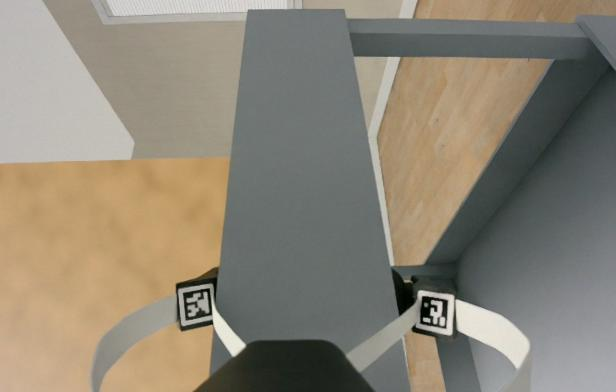

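move(blocking=false, r2={"joints":{"gripper_m":0.13}})

wait(seconds=2.5)

move(blocking=false, r2={"base":{"translate_m":-0.17},"pace":"slow"})

wait(seconds=3.5)

move(blocking=false, r2={"base":{"strafe_m":-0.16},"joints":{"wrist_yaw_rad":0},"pace":"slow"})

wait(seconds=3)

wait(seconds=1, cameras=["r1_head_camera","r2_head_camera","r2_wrist_camera"])

zoom_image(camera="r2_head_camera", region=[120, 260, 360, 500])

Scene clock: 1110.13 s.
move: r2 moving
r1: as last shown
r1.lidar_m: 1.61 3.01 0.25 - 0.25 0.25 0.45 3.87 1.19 2.71 2.86 1.67
r1.motor_effort: lift_m=+25(25) arm_m=-5(5) wheel_0=-8(9) wheel_1=-1(1) wheel_2=-1(1)
r1.servo_current: wrist_yaw_rad=46(52) wrist_pitch_rad=52(52) wrist_roll_rad=39(52) gripper_m=46(52)
r1.wrist_depth_mm: 1229 1281 1229 1255 1255 1255 1255 / 1281 1281 1255 1229 1255 1229 1281 / 1281 1229 1229 1255 1229 1229 1255 / 1255 1229 1229 1255 1042 1255 1255 / 1255 1229 1281 1042 1042 1281 347 / 1255 1255 208 1160 187 - - / 1255 1281 1229 148 146 - -
r2.base_odometry: x=-0.779 y=-1.644 heading=+1.177
r2.turned_by_wheels: +0.000
r2.turned_by_imu: +0.001
r2.base_tilt: forward=-0.7 right=+0.1
r2.lidar_m: 0.31 3.12 2.47 2.40 2.65 1.62 1.75 2.81 2.36 2.31 0.47 0.34
r2.base_status: not commanded
r2.joint_positions: lift_m=+0.661 arm_m=+0.000 wrist_yaw_rad=-0.600 wrist_pitch_rad=+0.011 wrist_roll_rad=+1.571 gripper_m=+0.030
r2.joint_status: gripper_m moving
r2.measured_speeds: all 0
r2.motor_effort: lift_m=+20(20) arm_m=+4(4) wheel_0=+3(4) wheel_1=+4(5) wheel_2=-7(7)
r2.servo_current: wrist_yaw_rad=39(52) wrist_pitch_rad=59(65) wrist_roll_rad=52(59) gripper_m=59(124)
r2.hand_pose: x=+0.3596 y=-0.2349 z=+0.8360 quat_wxyz=(+0.674, +0.677, -0.205, -0.212) (m; r2's base frame)
r2.wrist_depth_mm: - - - - - - - / - - - - - 1576 424 / - - - - - 1618 469 / 273 274 276 - - 1863 - / 270 272 273 - 211 - - / 268 270 185 182 180 167 - / 267 268 268 - - 683 -
pictures: none

Scene clock: 1111.70 s.
earlier move: r2 done
r1.base_odometry: x=-1.490 y=+1.550 heading=+2.877
r1.turned_by_wheels: +0.000
r1.turned_by_imu: +0.000
r1.base_tilt: forward=-1.6 right=+1.3
r1.lidar_m: 1.61 2.99 0.25 - 0.25 0.25 0.46 3.87 1.21 2.71 2.82 1.67
r1.base_status: not commanded
r1.joint_positions: lift_m=+1.149 arm_m=+0.000 wrist_yaw_rad=+0.003 wrist_pitch_rad=+1.567 wrist_roll_rad=+1.568 gripper_m=+0.030
r1.joint_status: not commanded
r1.measured_speeds: all 0
r1.motor_effort: lift_m=+25(25) arm_m=-5(5) wheel_0=-8(9) wheel_1=-1(1) wheel_2=-1(1)
r1.servo_current: wrist_yaw_rad=46(59) wrist_pitch_rad=39(52) wrist_roll_rad=59(72) gripper_m=46(52)
r1.hand_pose: x=+0.1722 y=-0.0874 z=+1.0393 quat_wxyz=(+0.502, +0.499, +0.500, -0.498) (m; r1's base frame)
r1.wrist_depth_mm: 1229 1281 1229 1281 1229 1229 1255 / 1229 1255 1281 1281 1255 1281 1255 / 1255 1255 1255 1255 1229 1255 1255 / 1255 1281 1229 1255 1042 1281 1255 / 1229 1229 1229 1060 1060 1255 347 / 1255 1255 207 1160 187 - - / 1281 1281 1255 148 146 - -
r2.base_odometry: x=-0.779 y=-1.644 heading=+1.177
r2.turned_by_wheels: +0.000
r2.turned_by_imu: +0.000
r2.base_tilt: forward=-0.7 right=+0.1
r2.lidar_m: 0.32 3.08 2.47 2.42 2.63 1.59 1.75 2.81 2.35 2.31 0.47 0.35
r2.base_status: not commanded
r2.joint_positions: lift_m=+0.661 arm_m=+0.000 wrist_yaw_rad=-0.600 wrist_pitch_rad=+0.008 wrist_roll_rad=+1.571 gripper_m=+0.130
r2.joint_status: all done
r2.measured_speeds: all 0
r2.motor_effort: lift_m=+20(20) arm_m=+4(4) wheel_0=+3(4) wheel_1=+5(5) wheel_2=-6(7)
r2.servo_current: wrist_yaw_rad=52(59) wrist_pitch_rad=52(65) wrist_roll_rad=52(59) gripper_m=52(124)
r2.hand_pose: x=+0.3596 y=-0.2349 z=+0.8367 quat_wxyz=(+0.675, +0.676, -0.206, -0.212) (m; r2's base frame)
r2.wrist_depth_mm: - - - - - 1537 1118 / - - - - - 1661 442 / - - - - - 1661 477 / 290 291 290 - - 1921 - / 287 289 289 - 216 - - / 286 286 286 - 190 - - / 283 285 286 - - - -
wait: 1.57 of 2.5 s (r2 has come to rest)
pictures: none

Scene clock: 1112.20 s.
move: r2 moving
r1: as last shown
r1.lidar_m: 1.58 3.00 0.25 - 0.25 0.25 0.47 3.86 1.21 2.70 2.80 1.66
r1.motor_effort: lift_m=+25(25) arm_m=-5(5) wheel_0=-9(9) wheel_1=-1(1) wheel_2=-1(1)
r1.servo_current: wrist_yaw_rad=39(59) wrist_pitch_rad=39(46) wrist_roll_rad=46(65) gripper_m=46(52)
r1.wrist_depth_mm: 1255 1229 1255 1229 1255 1255 1205 / 1255 1255 1308 1255 1255 1229 1255 / 1255 1255 1281 1281 1229 1229 1281 / 1255 1255 1308 1255 1042 1255 1255 / 1229 1255 1281 1042 1025 1229 347 / 1255 1229 207 1182 188 - - / 1229 1255 1281 147 146 - -
r2.base_odometry: x=-0.784 y=-1.655 heading=+1.177
r2.turned_by_wheels: +0.000
r2.turned_by_imu: +0.000
r2.base_tilt: forward=-0.7 right=+0.0
r2.lidar_m: 0.34 3.12 2.46 2.43 2.64 1.62 1.75 2.80 2.36 2.32 0.49 0.33
r2.base_status: translate_m moving
r2.joint_positions: lift_m=+0.661 arm_m=+0.000 wrist_yaw_rad=-0.600 wrist_pitch_rad=+0.008 wrist_roll_rad=+1.571 gripper_m=+0.130
r2.joint_status: not commanded
r2.measured_speeds: translate_m=-0.048 strafe_m=+0.000 rotate_rad=-0.002 lift_m=+0.000 arm_m=+0.000 wrist_yaw_rad=+0.000 wrist_pitch_rad=+0.000 wrist_roll_rad=+0.000
r2.motor_effort: lift_m=+20(20) arm_m=+4(4) wheel_0=-6(7) wheel_1=-6(7) wheel_2=+9(9)
r2.servo_current: wrist_yaw_rad=33(52) wrist_pitch_rad=52(59) wrist_roll_rad=39(59) gripper_m=46(52)
r2.hand_pose: x=+0.3596 y=-0.2349 z=+0.8367 quat_wxyz=(+0.675, +0.676, -0.206, -0.212) (m; r2's base frame)
r2.wrist_depth_mm: - - - - - 1618 1118 / - - - - - 1661 442 / - - - - - 1661 473 / 298 297 298 - - 1921 - / 296 296 297 - 231 - - / 294 294 293 - 190 - - / 291 294 291 - - - -
pictures: none

Scene clock: 1114.70 s.
earlier move: r2 done
r1.base_odometry: x=-1.490 y=+1.550 heading=+2.877
r1.turned_by_wheels: +0.000
r1.turned_by_imu: +0.000
r1.base_tilt: forward=-1.6 right=+1.3
r1.lidar_m: 1.45 2.98 0.25 - 0.25 0.25 0.47 3.85 1.22 2.73 2.85 1.48
r1.base_status: not commanded
r1.joint_positions: lift_m=+1.149 arm_m=+0.000 wrist_yaw_rad=+0.003 wrist_pitch_rad=+1.567 wrist_roll_rad=+1.568 gripper_m=+0.030
r1.joint_status: not commanded
r1.measured_speeds: all 0
r1.motor_effort: lift_m=+25(25) arm_m=-5(5) wheel_0=-9(9) wheel_1=-1(1) wheel_2=-1(1)
r1.servo_current: wrist_yaw_rad=46(72) wrist_pitch_rad=39(52) wrist_roll_rad=52(72) gripper_m=46(52)
r1.hand_pose: x=+0.1722 y=-0.0874 z=+1.0393 quat_wxyz=(+0.502, +0.499, +0.500, -0.498) (m; r1's base frame)
r1.wrist_depth_mm: 1229 1229 1255 1255 1255 1281 1255 / 1229 1229 1255 1255 1255 1255 1281 / 1255 1255 1255 1281 1255 1281 1229 / 1281 1229 1255 1229 1042 1255 1281 / 1255 1229 1229 1042 1042 1255 345 / 1229 1229 207 1138 187 - - / 1281 1255 1255 147 147 - -
r2.base_odometry: x=-0.844 y=-1.801 heading=+1.177
r2.turned_by_wheels: +0.000
r2.turned_by_imu: +0.000
r2.base_tilt: forward=-0.7 right=+0.1
r2.lidar_m: 0.48 3.12 2.48 2.44 2.63 1.46 2.46 2.62 2.33 2.32 2.50 0.51
r2.base_status: done
r2.joint_positions: lift_m=+0.661 arm_m=+0.000 wrist_yaw_rad=-0.600 wrist_pitch_rad=+0.008 wrist_roll_rad=+1.571 gripper_m=+0.130
r2.joint_status: not commanded
r2.measured_speeds: all 0
r2.motor_effort: lift_m=+20(20) arm_m=+4(4) wheel_0=-4(10) wheel_1=-4(8) wheel_2=+5(10)
r2.servo_current: wrist_yaw_rad=59(59) wrist_pitch_rad=46(59) wrist_roll_rad=52(65) gripper_m=52(65)
r2.hand_pose: x=+0.3596 y=-0.2349 z=+0.8367 quat_wxyz=(+0.675, +0.676, -0.206, -0.212) (m; r2's base frame)
r2.wrist_depth_mm: - - - - - 1618 1138 / - - - - - 1661 1138 / - - - - - 1661 1042 / - - - - - 1921 439 / - - 449 430 - - 404 / - 430 427 157 195 - - / - 427 427 - - - -
wait: 2.50 of 3.5 s (r2 has come to rest)
pictures: none

Scene clock: 1115.20 s.
move: r2 moving
r1: as last shown
r1.lidar_m: 1.44 2.99 0.25 - 0.26 0.25 0.46 3.85 1.23 2.69 2.84 1.45
r1.motor_effort: lift_m=+25(25) arm_m=-5(5) wheel_0=-8(9) wheel_1=-1(1) wheel_2=-1(1)
r1.servo_current: wrist_yaw_rad=39(59) wrist_pitch_rad=46(46) wrist_roll_rad=46(72) gripper_m=46(59)
r1.wrist_depth_mm: 1255 1255 1229 1229 1255 1255 1255 / 1281 1229 1255 1255 1281 1281 1229 / 1229 1255 1255 1229 1255 1255 1255 / 1255 1255 1255 1229 1042 1255 1255 / 1255 1229 1281 1042 1042 1255 345 / 1255 1229 206 1160 187 - - / 1281 1255 1255 148 146 - -
r2.base_odometry: x=-0.831 y=-1.806 heading=+1.177
r2.turned_by_wheels: +0.000
r2.turned_by_imu: +0.000
r2.base_tilt: forward=-0.7 right=+0.0
r2.lidar_m: 0.50 3.15 2.50 2.45 2.64 1.45 2.45 2.62 2.33 2.31 2.48 0.54
r2.base_status: strafe_m moving
r2.joint_positions: lift_m=+0.661 arm_m=+0.000 wrist_yaw_rad=-0.218 wrist_pitch_rad=+0.008 wrist_roll_rad=+1.571 gripper_m=+0.130
r2.joint_status: wrist_yaw_rad moving
r2.measured_speeds: translate_m=+0.001 strafe_m=-0.055 rotate_rad=-0.003 lift_m=+0.000 arm_m=+0.000 wrist_yaw_rad=+1.346 wrist_pitch_rad=+0.000 wrist_roll_rad=+0.000
r2.motor_effort: lift_m=+20(20) arm_m=+4(4) wheel_0=+10(10) wheel_1=-7(10) wheel_2=+0(4)
r2.servo_current: wrist_yaw_rad=39(111) wrist_pitch_rad=52(52) wrist_roll_rad=46(52) gripper_m=59(59)
r2.hand_pose: x=+0.4336 y=-0.1476 z=+0.8367 quat_wxyz=(+0.703, +0.703, -0.074, -0.080) (m; r2's base frame)
r2.wrist_depth_mm: - - - - - 1661 452 / - - - - - 1756 - / - 387 387 - - - - / - 397 399 - 946 - - / - 415 415 - 931 - - / - 430 430 - 195 - - / - - 459 - - 1661 -
pictures: none

Scene clock: 1117.43 s.
earlier move: r2 done
r1.base_odometry: x=-1.490 y=+1.550 heading=+2.877
r1.turned_by_wheels: +0.000
r1.turned_by_imu: +0.000
r1.base_tilt: forward=-1.6 right=+1.3
r1.lidar_m: 1.55 2.98 0.25 - 0.25 0.25 0.46 3.87 1.22 2.70 2.82 1.51
r1.base_status: not commanded
r1.joint_positions: lift_m=+1.149 arm_m=+0.000 wrist_yaw_rad=+0.003 wrist_pitch_rad=+1.567 wrist_roll_rad=+1.568 gripper_m=+0.030
r1.joint_status: not commanded
r1.measured_speeds: all 0
r1.motor_effort: lift_m=+25(25) arm_m=-5(5) wheel_0=-8(9) wheel_1=-1(1) wheel_2=-1(1)
r1.servo_current: wrist_yaw_rad=26(65) wrist_pitch_rad=39(46) wrist_roll_rad=52(72) gripper_m=46(59)
r1.hand_pose: x=+0.1722 y=-0.0874 z=+1.0393 quat_wxyz=(+0.502, +0.499, +0.500, -0.498) (m; r1's base frame)
r1.wrist_depth_mm: 1281 1255 1255 1255 1229 1255 1255 / 1229 1229 1281 1255 1255 1281 1205 / 1255 1281 1255 1281 1255 1255 1281 / 1281 1229 1229 1255 1042 1229 1281 / 1255 1255 1281 1025 1042 1281 347 / 1255 1255 207 1160 188 - - / 1255 1229 1281 148 146 - -
r2.base_odometry: x=-0.697 y=-1.862 heading=+1.177
r2.turned_by_wheels: +0.000
r2.turned_by_imu: +0.001
r2.base_tilt: forward=-0.7 right=+0.1
r2.lidar_m: 0.49 3.34 2.63 2.59 2.81 1.53 2.48 2.67 2.19 2.14 2.34 0.51
r2.base_status: done
r2.joint_positions: lift_m=+0.661 arm_m=+0.000 wrist_yaw_rad=-0.003 wrist_pitch_rad=+0.008 wrist_roll_rad=+1.571 gripper_m=+0.130
r2.joint_status: all done
r2.measured_speeds: all 0
r2.motor_effort: lift_m=+20(20) arm_m=+4(5) wheel_0=+4(11) wheel_1=-3(10) wheel_2=+0(4)
r2.servo_current: wrist_yaw_rad=52(111) wrist_pitch_rad=52(59) wrist_roll_rad=52(59) gripper_m=52(59)
r2.hand_pose: x=+0.4590 y=-0.0883 z=+0.8367 quat_wxyz=(+0.707, +0.707, +0.002, -0.004) (m; r2's base frame)
r2.wrist_depth_mm: - - - - - 1618 436 / - - 492 - - 1921 - / 357 330 327 - - - - / 332 330 330 - - 878 - / - 364 355 - - - - / - 394 387 - 195 - - / - - 445 - - 1808 -
wait: 2.23 of 3 s (r2 has come to rest)
pictures: none

Scene clock: 1118.43 s.
r1.base_odometry: x=-1.490 y=+1.550 heading=+2.877
r1.turned_by_wheels: +0.000
r1.turned_by_imu: +0.000
r1.base_tilt: forward=-1.6 right=+1.3
r1.lidar_m: 1.52 2.99 0.25 - 0.25 0.25 0.45 3.87 1.20 2.68 2.83 1.51
r1.base_status: not commanded
r1.joint_positions: lift_m=+1.149 arm_m=+0.000 wrist_yaw_rad=+0.003 wrist_pitch_rad=+1.567 wrist_roll_rad=+1.568 gripper_m=+0.030
r1.joint_status: not commanded
r1.measured_speeds: all 0
r1.motor_effort: lift_m=+25(25) arm_m=-5(5) wheel_0=-9(9) wheel_1=-1(1) wheel_2=-1(1)
r1.servo_current: wrist_yaw_rad=46(65) wrist_pitch_rad=39(46) wrist_roll_rad=46(72) gripper_m=52(59)
r1.hand_pose: x=+0.1722 y=-0.0874 z=+1.0393 quat_wxyz=(+0.502, +0.499, +0.500, -0.498) (m; r1's base frame)
r1.wrist_depth_mm: 1255 1255 1229 1229 1281 1255 1255 / 1255 1255 1255 1255 1255 1255 1255 / 1281 1255 1229 1229 1229 1229 1255 / 1255 1255 1255 1229 1042 1229 1229 / 1229 1255 1281 1025 1025 1255 345 / 1255 1281 207 1160 187 - - / 1255 1255 1281 148 146 - -
r2.base_odometry: x=-0.697 y=-1.862 heading=+1.177
r2.turned_by_wheels: +0.000
r2.turned_by_imu: +0.000
r2.base_tilt: forward=-0.7 right=+0.1
r2.lidar_m: 0.48 3.36 2.63 2.59 2.79 1.51 2.46 2.66 2.18 2.15 2.34 0.51
r2.base_status: done
r2.joint_positions: lift_m=+0.661 arm_m=+0.000 wrist_yaw_rad=-0.003 wrist_pitch_rad=+0.008 wrist_roll_rad=+1.571 gripper_m=+0.130
r2.joint_status: all done
r2.measured_speeds: all 0
r2.motor_effort: lift_m=+20(20) arm_m=+4(5) wheel_0=+4(11) wheel_1=-3(10) wheel_2=+0(4)
r2.servo_current: wrist_yaw_rad=46(111) wrist_pitch_rad=52(59) wrist_roll_rad=46(59) gripper_m=52(59)
r2.hand_pose: x=+0.4590 y=-0.0883 z=+0.8367 quat_wxyz=(+0.707, +0.707, +0.002, -0.004) (m; r2's base frame)
r2.wrist_depth_mm: - - - - - 1661 436 / - - 488 - - 1921 - / 357 330 327 - - - - / 334 329 329 - - 878 - / - 362 357 - - - - / - 392 389 - 195 - - / - - 452 - - 1756 -
wait: 1.00 s; at rest by 0.27 s
pictures: r1_head_camera, r2_head_camera, r2_wrist_camera
Images, in order (width x height): r1_head_camera 420x560, r2_head_camera 420x560, r2_wrist_camera 616x392.

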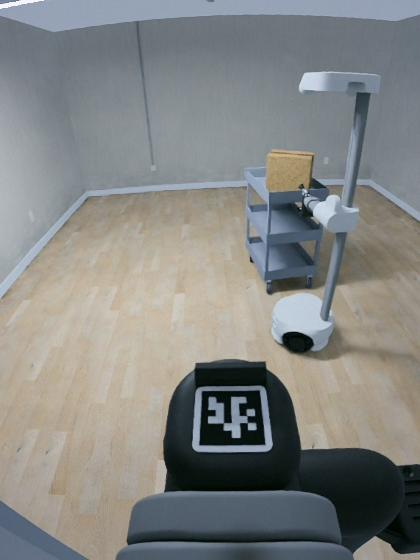

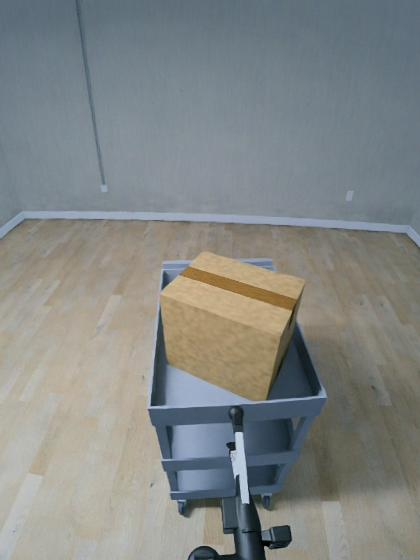

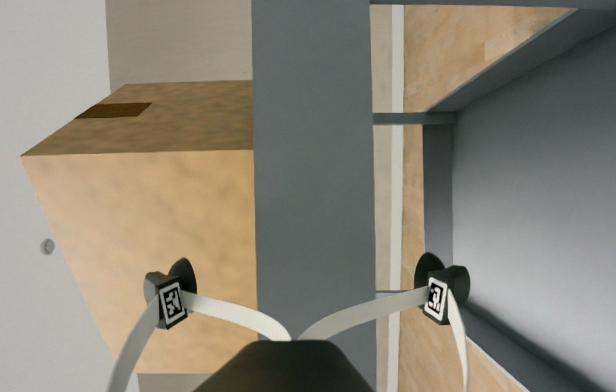

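Scaled by 2.100 from the camera's 420x560 image, which has a finer 1200x1600 frame.

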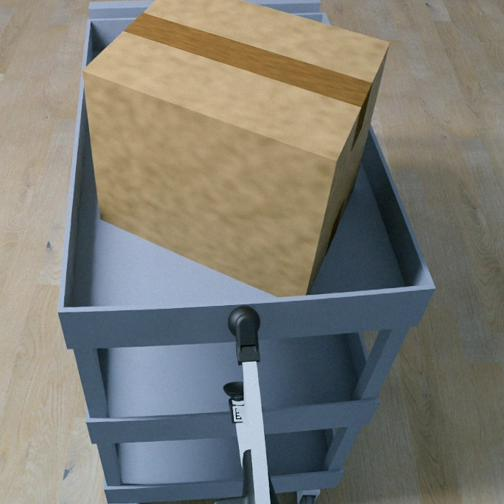

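move(blocking=false, r2={"base":{"translate_m":0.095},"pace":"slow","contact_limits":{"translate_m":0.1}})

wait(seconds=2.5)

move(blocking=false, r2={"joints":{"gripper_m":0.0}})

wait(seconds=3, cameras=["r1_head_camera","r1_head_right_camera","r2_head_camera","r2_wrist_camera","r2_head_left_camera","r2_head_right_camera"])

Scene clock: 1125.70 s.
move: r2 moving
r1: as last shown
r1.base_tilt: forward=-1.6 right=+1.2
r1.lidar_m: 1.57 2.97 0.25 - 0.25 0.25 0.46 3.87 1.22 2.71 2.83 1.52
r1.motor_effort: lift_m=+25(25) arm_m=-5(5) wheel_0=-8(9) wheel_1=-1(2) wheel_2=-1(1)
r1.servo_current: wrist_yaw_rad=39(72) wrist_pitch_rad=46(46) wrist_roll_rad=46(59) gripper_m=46(52)
r1.wrist_depth_mm: 1255 1255 1281 1255 1229 1308 1255 / 1255 1255 1229 1255 1255 1229 1229 / 1229 1255 1255 1229 1255 1255 1255 / 1255 1229 1255 1255 1025 1229 1281 / 1229 1255 1255 1060 1025 1229 345 / 1229 1281 206 1138 188 - - / 1281 1255 1255 147 147 - -
r2.base_odometry: x=-0.692 y=-1.851 heading=+1.177
r2.turned_by_wheels: +0.000
r2.turned_by_imu: +0.001
r2.base_tilt: forward=-0.6 right=+0.1
r2.lidar_m: 0.46 3.35 2.62 2.59 2.80 1.51 2.49 2.68 2.19 2.15 2.32 0.48
r2.base_status: translate_m moving
r2.joint_positions: lift_m=+0.661 arm_m=+0.000 wrist_yaw_rad=-0.003 wrist_pitch_rad=+0.008 wrist_roll_rad=+1.571 gripper_m=+0.130
r2.joint_status: not commanded
r2.measured_speeds: translate_m=+0.047 strafe_m=+0.000 rotate_rad=-0.001 lift_m=+0.000 arm_m=+0.000 wrist_yaw_rad=+0.000 wrist_pitch_rad=+0.000 wrist_roll_rad=+0.000
r2.motor_effort: lift_m=+20(20) arm_m=+4(4) wheel_0=+4(8) wheel_1=+5(7) wheel_2=-9(10)
r2.servo_current: wrist_yaw_rad=46(59) wrist_pitch_rad=52(59) wrist_roll_rad=52(52) gripper_m=52(52)
r2.contact_limits: translate_m 0.1
r2.hand_pose: x=+0.4590 y=-0.0883 z=+0.8367 quat_wxyz=(+0.707, +0.707, +0.002, -0.004) (m; r2's base frame)
r2.wrist_depth_mm: - - - - - 1618 436 / - 477 462 - - 1921 - / 320 315 312 - - - - / 317 317 317 - - 878 - / 364 351 345 - 266 - - / - 382 373 - 195 - - / - 442 433 - - 1863 -
pictures: none

Scene clock: 1127.43 s.
earlier move: r2 done
r1.base_odometry: x=-1.490 y=+1.550 heading=+2.877
r1.turned_by_wheels: +0.000
r1.turned_by_imu: +0.000
r1.base_tilt: forward=-1.6 right=+1.3
r1.lidar_m: 1.59 2.99 0.25 - 0.25 0.25 0.45 3.87 1.23 2.68 2.82 1.59
r1.base_status: not commanded
r1.joint_positions: lift_m=+1.149 arm_m=+0.000 wrist_yaw_rad=+0.003 wrist_pitch_rad=+1.567 wrist_roll_rad=+1.568 gripper_m=+0.030
r1.joint_status: not commanded
r1.measured_speeds: all 0
r1.motor_effort: lift_m=+25(25) arm_m=-4(5) wheel_0=-9(9) wheel_1=-1(2) wheel_2=-1(1)
r1.servo_current: wrist_yaw_rad=52(85) wrist_pitch_rad=46(52) wrist_roll_rad=52(65) gripper_m=46(52)
r1.hand_pose: x=+0.1722 y=-0.0874 z=+1.0393 quat_wxyz=(+0.502, +0.499, +0.500, -0.498) (m; r1's base frame)
r1.wrist_depth_mm: 1255 1229 1229 1255 1255 1229 1255 / 1229 1281 1255 1229 1255 1229 1229 / 1255 1281 1255 1255 1255 1229 1229 / 1255 1255 1255 1255 1042 1255 1229 / 1281 1255 1255 1025 1060 1255 345 / 1255 1255 206 1118 187 - - / 1281 1281 1229 147 146 - -
r2.base_odometry: x=-0.660 y=-1.775 heading=+1.177
r2.turned_by_wheels: +0.000
r2.turned_by_imu: +0.000
r2.base_tilt: forward=-0.7 right=+0.1
r2.lidar_m: 0.39 0.42 2.64 2.60 2.80 1.61 2.58 2.74 2.19 2.16 2.36 0.42
r2.base_status: done
r2.joint_positions: lift_m=+0.661 arm_m=+0.000 wrist_yaw_rad=-0.003 wrist_pitch_rad=+0.008 wrist_roll_rad=+1.571 gripper_m=+0.130
r2.joint_status: not commanded
r2.measured_speeds: all 0
r2.motor_effort: lift_m=+20(20) arm_m=+4(4) wheel_0=+5(9) wheel_1=+4(8) wheel_2=-7(11)
r2.servo_current: wrist_yaw_rad=46(59) wrist_pitch_rad=52(59) wrist_roll_rad=52(59) gripper_m=52(59)
r2.contact_limits: translate_m 0.1
r2.hand_pose: x=+0.4590 y=-0.0883 z=+0.8367 quat_wxyz=(+0.707, +0.707, +0.002, -0.004) (m; r2's base frame)
r2.wrist_depth_mm: - - - 185 185 1618 459 / - 329 266 184 - 1708 - / 220 221 215 185 185 - - / 233 234 231 185 - 778 - / 256 257 225 185 185 778 - / 286 279 188 185 185 185 - / 325 314 319 - - 1808 -
wait: 1.73 of 2.5 s (r2 has come to rest)
pictures: none

Scene clock: 1127.93 s.
move: r2 moving
r1: as last shown
r1.lidar_m: 1.63 3.03 0.25 - 0.25 0.25 0.43 3.86 1.22 2.69 2.84 1.61
r1.motor_effort: lift_m=+25(25) arm_m=-4(5) wheel_0=-9(9) wheel_1=-1(1) wheel_2=-1(1)
r1.servo_current: wrist_yaw_rad=39(59) wrist_pitch_rad=33(52) wrist_roll_rad=59(59) gripper_m=46(52)
r1.wrist_depth_mm: 1255 1255 1255 1255 1255 1229 1255 / 1255 1281 1255 1229 1281 1281 1281 / 1255 1229 1255 1255 1255 1308 1255 / 1255 1281 1281 1281 1042 1205 1229 / 1281 1281 1255 1042 1042 1255 345 / 1255 1255 207 1138 187 - - / 1229 1281 1229 147 146 - -
r2.base_odometry: x=-0.660 y=-1.775 heading=+1.177
r2.turned_by_wheels: +0.000
r2.turned_by_imu: +0.000
r2.base_tilt: forward=-0.7 right=+0.1
r2.lidar_m: 0.39 0.40 2.62 2.59 2.83 1.61 2.57 2.76 2.19 2.15 2.34 0.42
r2.base_status: not commanded
r2.joint_positions: lift_m=+0.661 arm_m=+0.000 wrist_yaw_rad=-0.003 wrist_pitch_rad=+0.008 wrist_roll_rad=+1.571 gripper_m=+0.117
r2.joint_status: gripper_m moving
r2.measured_speeds: all 0
r2.motor_effort: lift_m=+20(20) arm_m=+4(4) wheel_0=+5(5) wheel_1=+5(5) wheel_2=-7(8)
r2.servo_current: wrist_yaw_rad=46(52) wrist_pitch_rad=52(59) wrist_roll_rad=39(65) gripper_m=85(91)
r2.contact_limits: translate_m 0.1
r2.hand_pose: x=+0.4590 y=-0.0883 z=+0.8367 quat_wxyz=(+0.707, +0.707, +0.002, -0.004) (m; r2's base frame)
r2.wrist_depth_mm: - - - 185 185 1618 430 / 340 329 266 185 - 1756 - / 220 222 216 185 185 - - / 232 233 231 185 - 788 - / 256 256 225 185 186 768 - / 283 279 190 184 185 - - / 322 315 315 - - 1863 -
pictures: none

Scene clock: 1129.60 s.
earlier move: r2 done
r1.base_odometry: x=-1.490 y=+1.550 heading=+2.877
r1.turned_by_wheels: +0.000
r1.turned_by_imu: +0.000
r1.base_tilt: forward=-1.6 right=+1.3
r1.lidar_m: 1.61 2.99 0.25 - 0.25 0.25 0.46 3.87 1.22 2.72 2.85 1.60
r1.base_status: not commanded
r1.joint_positions: lift_m=+1.149 arm_m=+0.000 wrist_yaw_rad=+0.003 wrist_pitch_rad=+1.567 wrist_roll_rad=+1.568 gripper_m=+0.030
r1.joint_status: not commanded
r1.measured_speeds: all 0
r1.motor_effort: lift_m=+25(25) arm_m=-5(5) wheel_0=-8(9) wheel_1=-1(1) wheel_2=-1(1)
r1.servo_current: wrist_yaw_rad=46(72) wrist_pitch_rad=39(52) wrist_roll_rad=46(65) gripper_m=52(52)
r1.hand_pose: x=+0.1722 y=-0.0874 z=+1.0393 quat_wxyz=(+0.502, +0.499, +0.500, -0.498) (m; r1's base frame)
r1.wrist_depth_mm: 1255 1229 1255 1255 1255 1281 1255 / 1255 1255 1229 1281 1255 1255 1281 / 1255 1255 1255 1255 1281 1205 1281 / 1229 1255 1255 1255 1042 1255 1281 / 1255 1229 1255 1025 1042 1281 345 / 1255 1255 206 1118 187 - - / 1281 1281 1255 148 146 - -
r2.base_odometry: x=-0.660 y=-1.775 heading=+1.177
r2.turned_by_wheels: +0.000
r2.turned_by_imu: +0.000
r2.base_tilt: forward=-0.6 right=+0.0
r2.lidar_m: 0.37 0.39 2.62 2.59 2.80 1.60 2.57 2.76 2.21 2.16 2.35 0.40
r2.base_status: not commanded
r2.joint_positions: lift_m=+0.661 arm_m=+0.000 wrist_yaw_rad=-0.003 wrist_pitch_rad=+0.011 wrist_roll_rad=+1.571 gripper_m=+0.002
r2.joint_status: all done
r2.measured_speeds: all 0
r2.motor_effort: lift_m=+20(20) arm_m=+4(4) wheel_0=+3(5) wheel_1=+4(5) wheel_2=-5(8)
r2.servo_current: wrist_yaw_rad=59(65) wrist_pitch_rad=59(65) wrist_roll_rad=39(65) gripper_m=156(377)
r2.contact_limits: translate_m 0.1
r2.hand_pose: x=+0.4590 y=-0.0882 z=+0.8360 quat_wxyz=(+0.707, +0.707, +0.003, -0.005) (m; r2's base frame)
r2.wrist_depth_mm: - - 166 167 - 1499 427 / 290 285 166 167 - 1499 - / 200 201 165 167 - - - / 211 213 166 167 - - - / 232 235 166 167 - - - / 258 249 166 167 173 159 - / 290 294 282 - - 1708 -
wait: 1.67 of 3 s (r2 has come to rest)
pictures: r1_head_camera, r1_head_right_camera, r2_head_camera, r2_head_left_camera, r2_head_right_camera, r2_wrist_camera
Images, in order (width x height): r1_head_camera 420x560, r1_head_right_camera 420x672, r2_head_camera 420x560, r2_head_left_camera 420x672, r2_head_right_camera 420x672, r2_wrist_camera 616x392.

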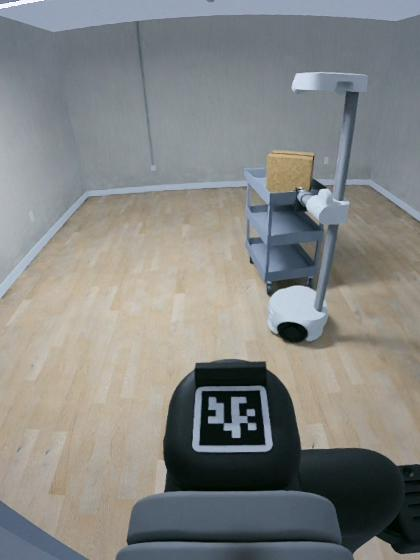

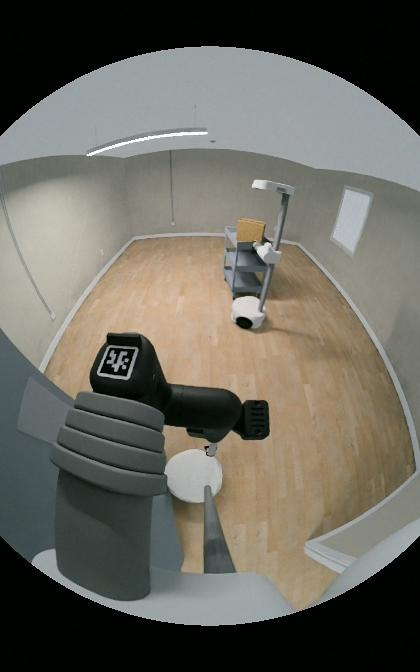

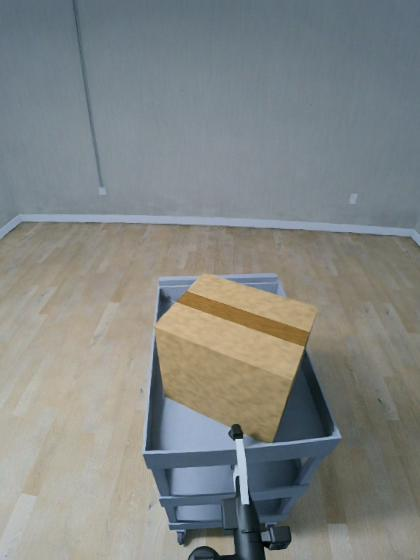

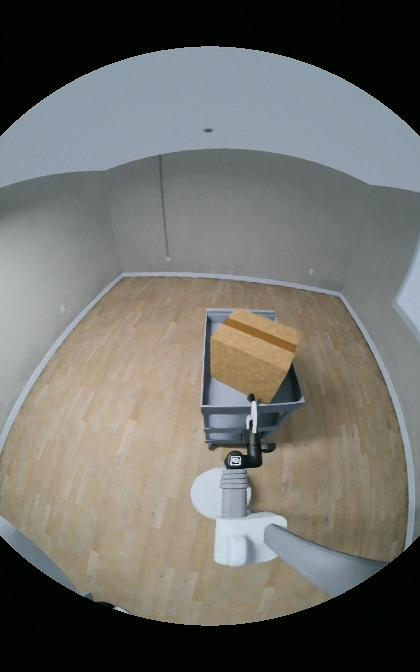

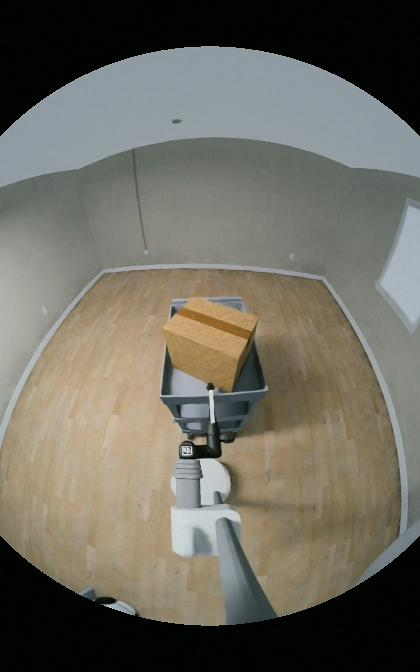

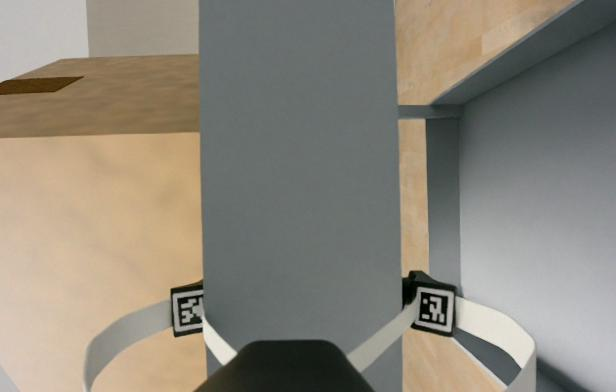

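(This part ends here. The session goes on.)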